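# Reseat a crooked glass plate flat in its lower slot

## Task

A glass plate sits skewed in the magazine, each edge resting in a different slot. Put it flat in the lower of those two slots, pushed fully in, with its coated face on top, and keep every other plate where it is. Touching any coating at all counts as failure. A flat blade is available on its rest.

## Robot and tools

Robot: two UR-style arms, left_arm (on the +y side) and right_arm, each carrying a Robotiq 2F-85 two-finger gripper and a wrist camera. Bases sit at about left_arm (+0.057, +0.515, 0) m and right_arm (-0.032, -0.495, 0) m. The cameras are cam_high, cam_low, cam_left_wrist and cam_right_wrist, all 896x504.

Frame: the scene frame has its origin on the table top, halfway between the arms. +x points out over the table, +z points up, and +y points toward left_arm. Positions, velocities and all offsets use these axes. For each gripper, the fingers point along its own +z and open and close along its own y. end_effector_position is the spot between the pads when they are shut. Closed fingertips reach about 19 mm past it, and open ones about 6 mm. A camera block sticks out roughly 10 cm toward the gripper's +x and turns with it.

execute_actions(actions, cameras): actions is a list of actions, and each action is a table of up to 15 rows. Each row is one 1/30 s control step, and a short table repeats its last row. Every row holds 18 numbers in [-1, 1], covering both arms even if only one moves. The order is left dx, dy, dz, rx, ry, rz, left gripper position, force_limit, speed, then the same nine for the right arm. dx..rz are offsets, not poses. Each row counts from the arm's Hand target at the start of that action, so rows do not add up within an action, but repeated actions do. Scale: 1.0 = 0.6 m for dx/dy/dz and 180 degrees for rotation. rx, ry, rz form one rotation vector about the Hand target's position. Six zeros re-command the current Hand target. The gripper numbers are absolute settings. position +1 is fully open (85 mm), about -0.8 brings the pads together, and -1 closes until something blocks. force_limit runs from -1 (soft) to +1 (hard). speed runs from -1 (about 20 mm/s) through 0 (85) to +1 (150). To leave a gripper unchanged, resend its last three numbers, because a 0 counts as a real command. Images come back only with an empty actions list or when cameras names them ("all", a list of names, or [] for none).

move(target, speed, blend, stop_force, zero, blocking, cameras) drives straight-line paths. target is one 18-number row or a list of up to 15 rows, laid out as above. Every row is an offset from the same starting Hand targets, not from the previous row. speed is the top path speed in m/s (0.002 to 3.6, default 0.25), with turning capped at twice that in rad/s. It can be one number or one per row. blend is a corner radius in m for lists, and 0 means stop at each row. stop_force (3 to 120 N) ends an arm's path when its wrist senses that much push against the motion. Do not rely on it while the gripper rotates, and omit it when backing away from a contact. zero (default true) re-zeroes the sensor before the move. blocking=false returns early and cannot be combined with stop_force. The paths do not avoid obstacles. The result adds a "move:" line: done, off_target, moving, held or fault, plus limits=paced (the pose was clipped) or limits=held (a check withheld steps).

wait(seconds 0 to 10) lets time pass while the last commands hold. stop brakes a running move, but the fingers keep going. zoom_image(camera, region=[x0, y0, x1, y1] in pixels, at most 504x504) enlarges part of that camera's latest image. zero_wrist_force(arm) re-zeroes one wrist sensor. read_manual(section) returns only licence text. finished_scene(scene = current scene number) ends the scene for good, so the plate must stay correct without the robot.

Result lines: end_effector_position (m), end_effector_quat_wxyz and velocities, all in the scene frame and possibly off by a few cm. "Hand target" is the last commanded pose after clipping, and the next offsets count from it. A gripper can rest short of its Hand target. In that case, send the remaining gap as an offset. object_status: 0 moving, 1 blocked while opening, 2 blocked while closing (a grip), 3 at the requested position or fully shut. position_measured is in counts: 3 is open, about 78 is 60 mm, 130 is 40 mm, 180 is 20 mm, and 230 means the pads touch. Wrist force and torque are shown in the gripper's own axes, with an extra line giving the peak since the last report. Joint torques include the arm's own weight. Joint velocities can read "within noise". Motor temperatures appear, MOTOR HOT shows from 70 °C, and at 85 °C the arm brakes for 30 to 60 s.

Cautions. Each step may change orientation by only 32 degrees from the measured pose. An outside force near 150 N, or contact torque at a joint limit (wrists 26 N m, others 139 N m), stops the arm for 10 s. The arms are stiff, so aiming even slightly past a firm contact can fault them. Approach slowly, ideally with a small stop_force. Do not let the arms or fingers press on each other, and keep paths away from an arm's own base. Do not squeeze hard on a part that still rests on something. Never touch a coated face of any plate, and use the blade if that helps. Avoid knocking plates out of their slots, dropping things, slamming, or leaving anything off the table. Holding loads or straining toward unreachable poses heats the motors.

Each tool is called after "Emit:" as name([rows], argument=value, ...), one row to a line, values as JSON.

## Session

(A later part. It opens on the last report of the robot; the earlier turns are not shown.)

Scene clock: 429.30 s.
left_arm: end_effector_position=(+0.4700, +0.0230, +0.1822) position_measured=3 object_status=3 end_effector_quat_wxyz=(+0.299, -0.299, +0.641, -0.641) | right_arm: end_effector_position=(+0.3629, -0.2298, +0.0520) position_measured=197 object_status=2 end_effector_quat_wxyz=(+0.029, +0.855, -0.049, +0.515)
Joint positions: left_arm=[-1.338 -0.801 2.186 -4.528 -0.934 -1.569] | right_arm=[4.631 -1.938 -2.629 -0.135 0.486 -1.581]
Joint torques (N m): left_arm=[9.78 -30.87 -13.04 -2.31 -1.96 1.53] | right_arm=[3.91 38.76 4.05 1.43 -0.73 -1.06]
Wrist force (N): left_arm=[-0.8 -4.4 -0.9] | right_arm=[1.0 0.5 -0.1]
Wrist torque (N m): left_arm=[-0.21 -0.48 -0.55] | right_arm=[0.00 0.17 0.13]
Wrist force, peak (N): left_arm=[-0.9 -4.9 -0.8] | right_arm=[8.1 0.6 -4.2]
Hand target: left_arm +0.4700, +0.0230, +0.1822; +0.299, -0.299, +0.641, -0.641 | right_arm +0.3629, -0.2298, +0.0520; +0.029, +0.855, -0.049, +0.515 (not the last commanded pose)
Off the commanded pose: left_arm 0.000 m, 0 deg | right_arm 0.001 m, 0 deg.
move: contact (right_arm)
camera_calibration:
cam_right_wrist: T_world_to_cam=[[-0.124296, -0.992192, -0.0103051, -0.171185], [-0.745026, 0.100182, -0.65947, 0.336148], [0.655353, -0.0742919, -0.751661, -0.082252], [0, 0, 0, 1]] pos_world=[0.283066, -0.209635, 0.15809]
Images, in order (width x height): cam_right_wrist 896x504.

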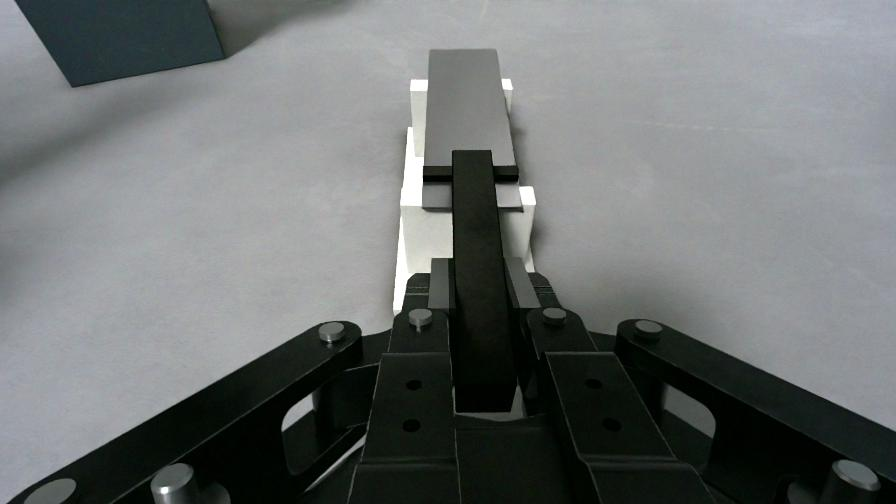

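Emit:
move([
  [0,0,0,0,0,0,1,1,1, 0,0,0.0002,0,0,0,-0.1,0.2,-1],
  [0,0,0,0,0,0,1,1,1, -0.1315,0.015,0.0704,0,0,0,-0.1,0.2,-1],
], speed=0.1, cameras=["cam_right_wrist","cam_high","cam_low"])

Emit:
zoom_image(camera="cam_high", region=[300, 200, 500, 330])

Emit:
zoom_image(camera="cam_low", region=[300, 150, 600, 350])

Scene clock: 434.60 s.
left_arm: end_effector_position=(+0.4700, +0.0230, +0.1822) position_measured=3 object_status=3 end_effector_quat_wxyz=(+0.299, -0.299, +0.641, -0.641) | right_arm: end_effector_position=(+0.2841, -0.2207, +0.0942) position_measured=141 object_status=3 end_effector_quat_wxyz=(+0.029, +0.855, -0.049, +0.515)
Joint positions: left_arm=[-1.338 -0.801 2.186 -4.528 -0.934 -1.569] | right_arm=[4.897 -1.525 -2.612 -1.029 0.547 -1.051]
Joint torques (N m): left_arm=[9.44 -30.23 -13.36 -2.2 -1.77 1.6] | right_arm=[11.32 26.32 20.7 0.96 0.8 2.76]
Wrist force (N): left_arm=[-0.8 -4.7 -0.6] | right_arm=[0.1 0.4 0.0]
Wrist torque (N m): left_arm=[-0.25 -0.47 -0.55] | right_arm=[-0.03 0.11 0.05]
Wrist force, peak (N): left_arm=[-0.7 -5.1 -0.7] | right_arm=[1.2 0.6 0.2]
Hand target: left_arm +0.4700, +0.0230, +0.1822; +0.299, -0.299, +0.641, -0.641 | right_arm +0.2840, -0.2208, +0.0942; +0.029, +0.855, -0.049, +0.515
Off the commanded pose: left_arm 0.000 m, 0 deg | right_arm 0.000 m, 0 deg.
move: done
camera_calibration:
cam_right_wrist: T_world_to_cam=[[-0.124025, -0.992224, -0.0104423, -0.171751], [-0.745152, 0.100081, -0.659343, 0.304359], [0.655261, -0.0739941, -0.75177, 0.00187334], [0, 0, 0, 1]] pos_world=[0.204265, -0.200737, 0.200292]
Images, in order (width x height): cam_high 896x504, cam_low 896x504, cam_right_wrist 896x504.

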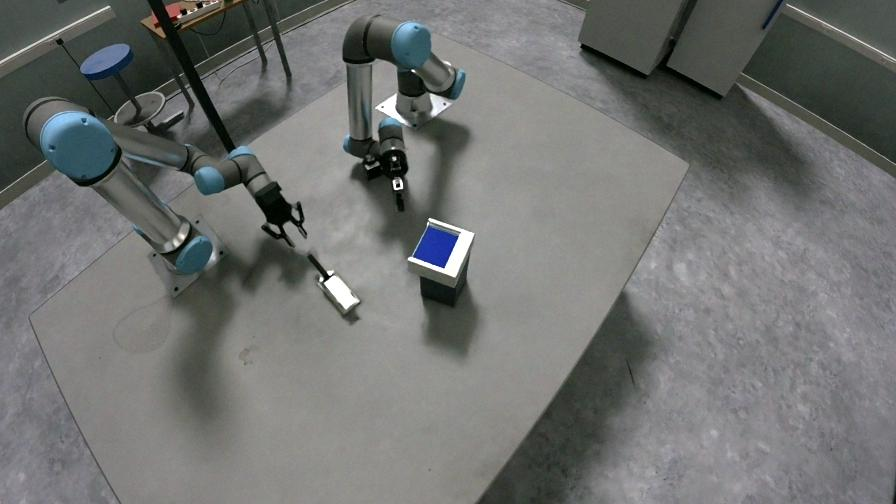

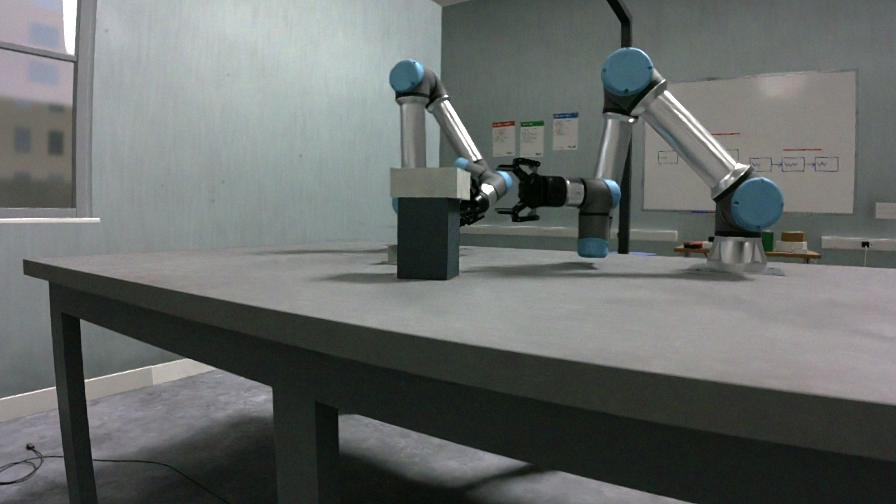

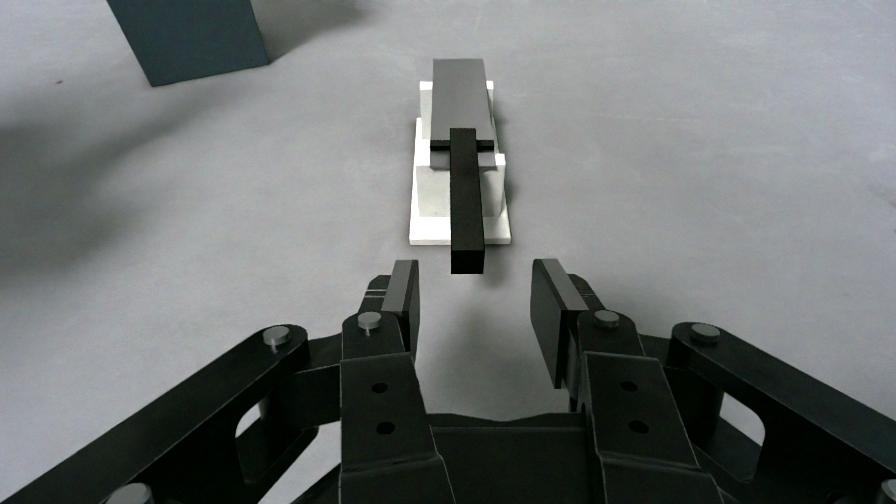

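Scaled by 2.520 from the camera's 896x504 image, which has a finer 1280x720 frame.

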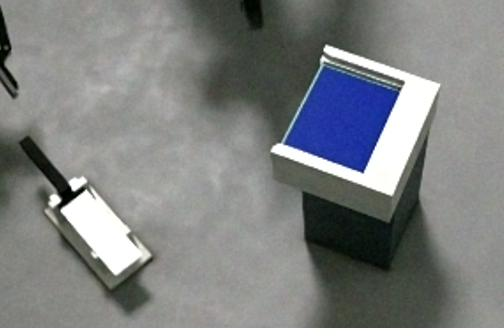

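Scaled by 1.680 from the camera's 896x504 image, which has a finer 1280x720 frame.

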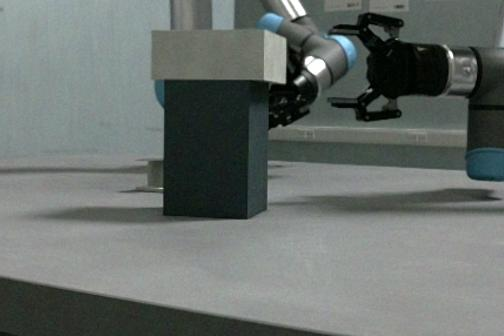

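Emit:
finished_scene(scene=1)

The scene is finished: the task was done.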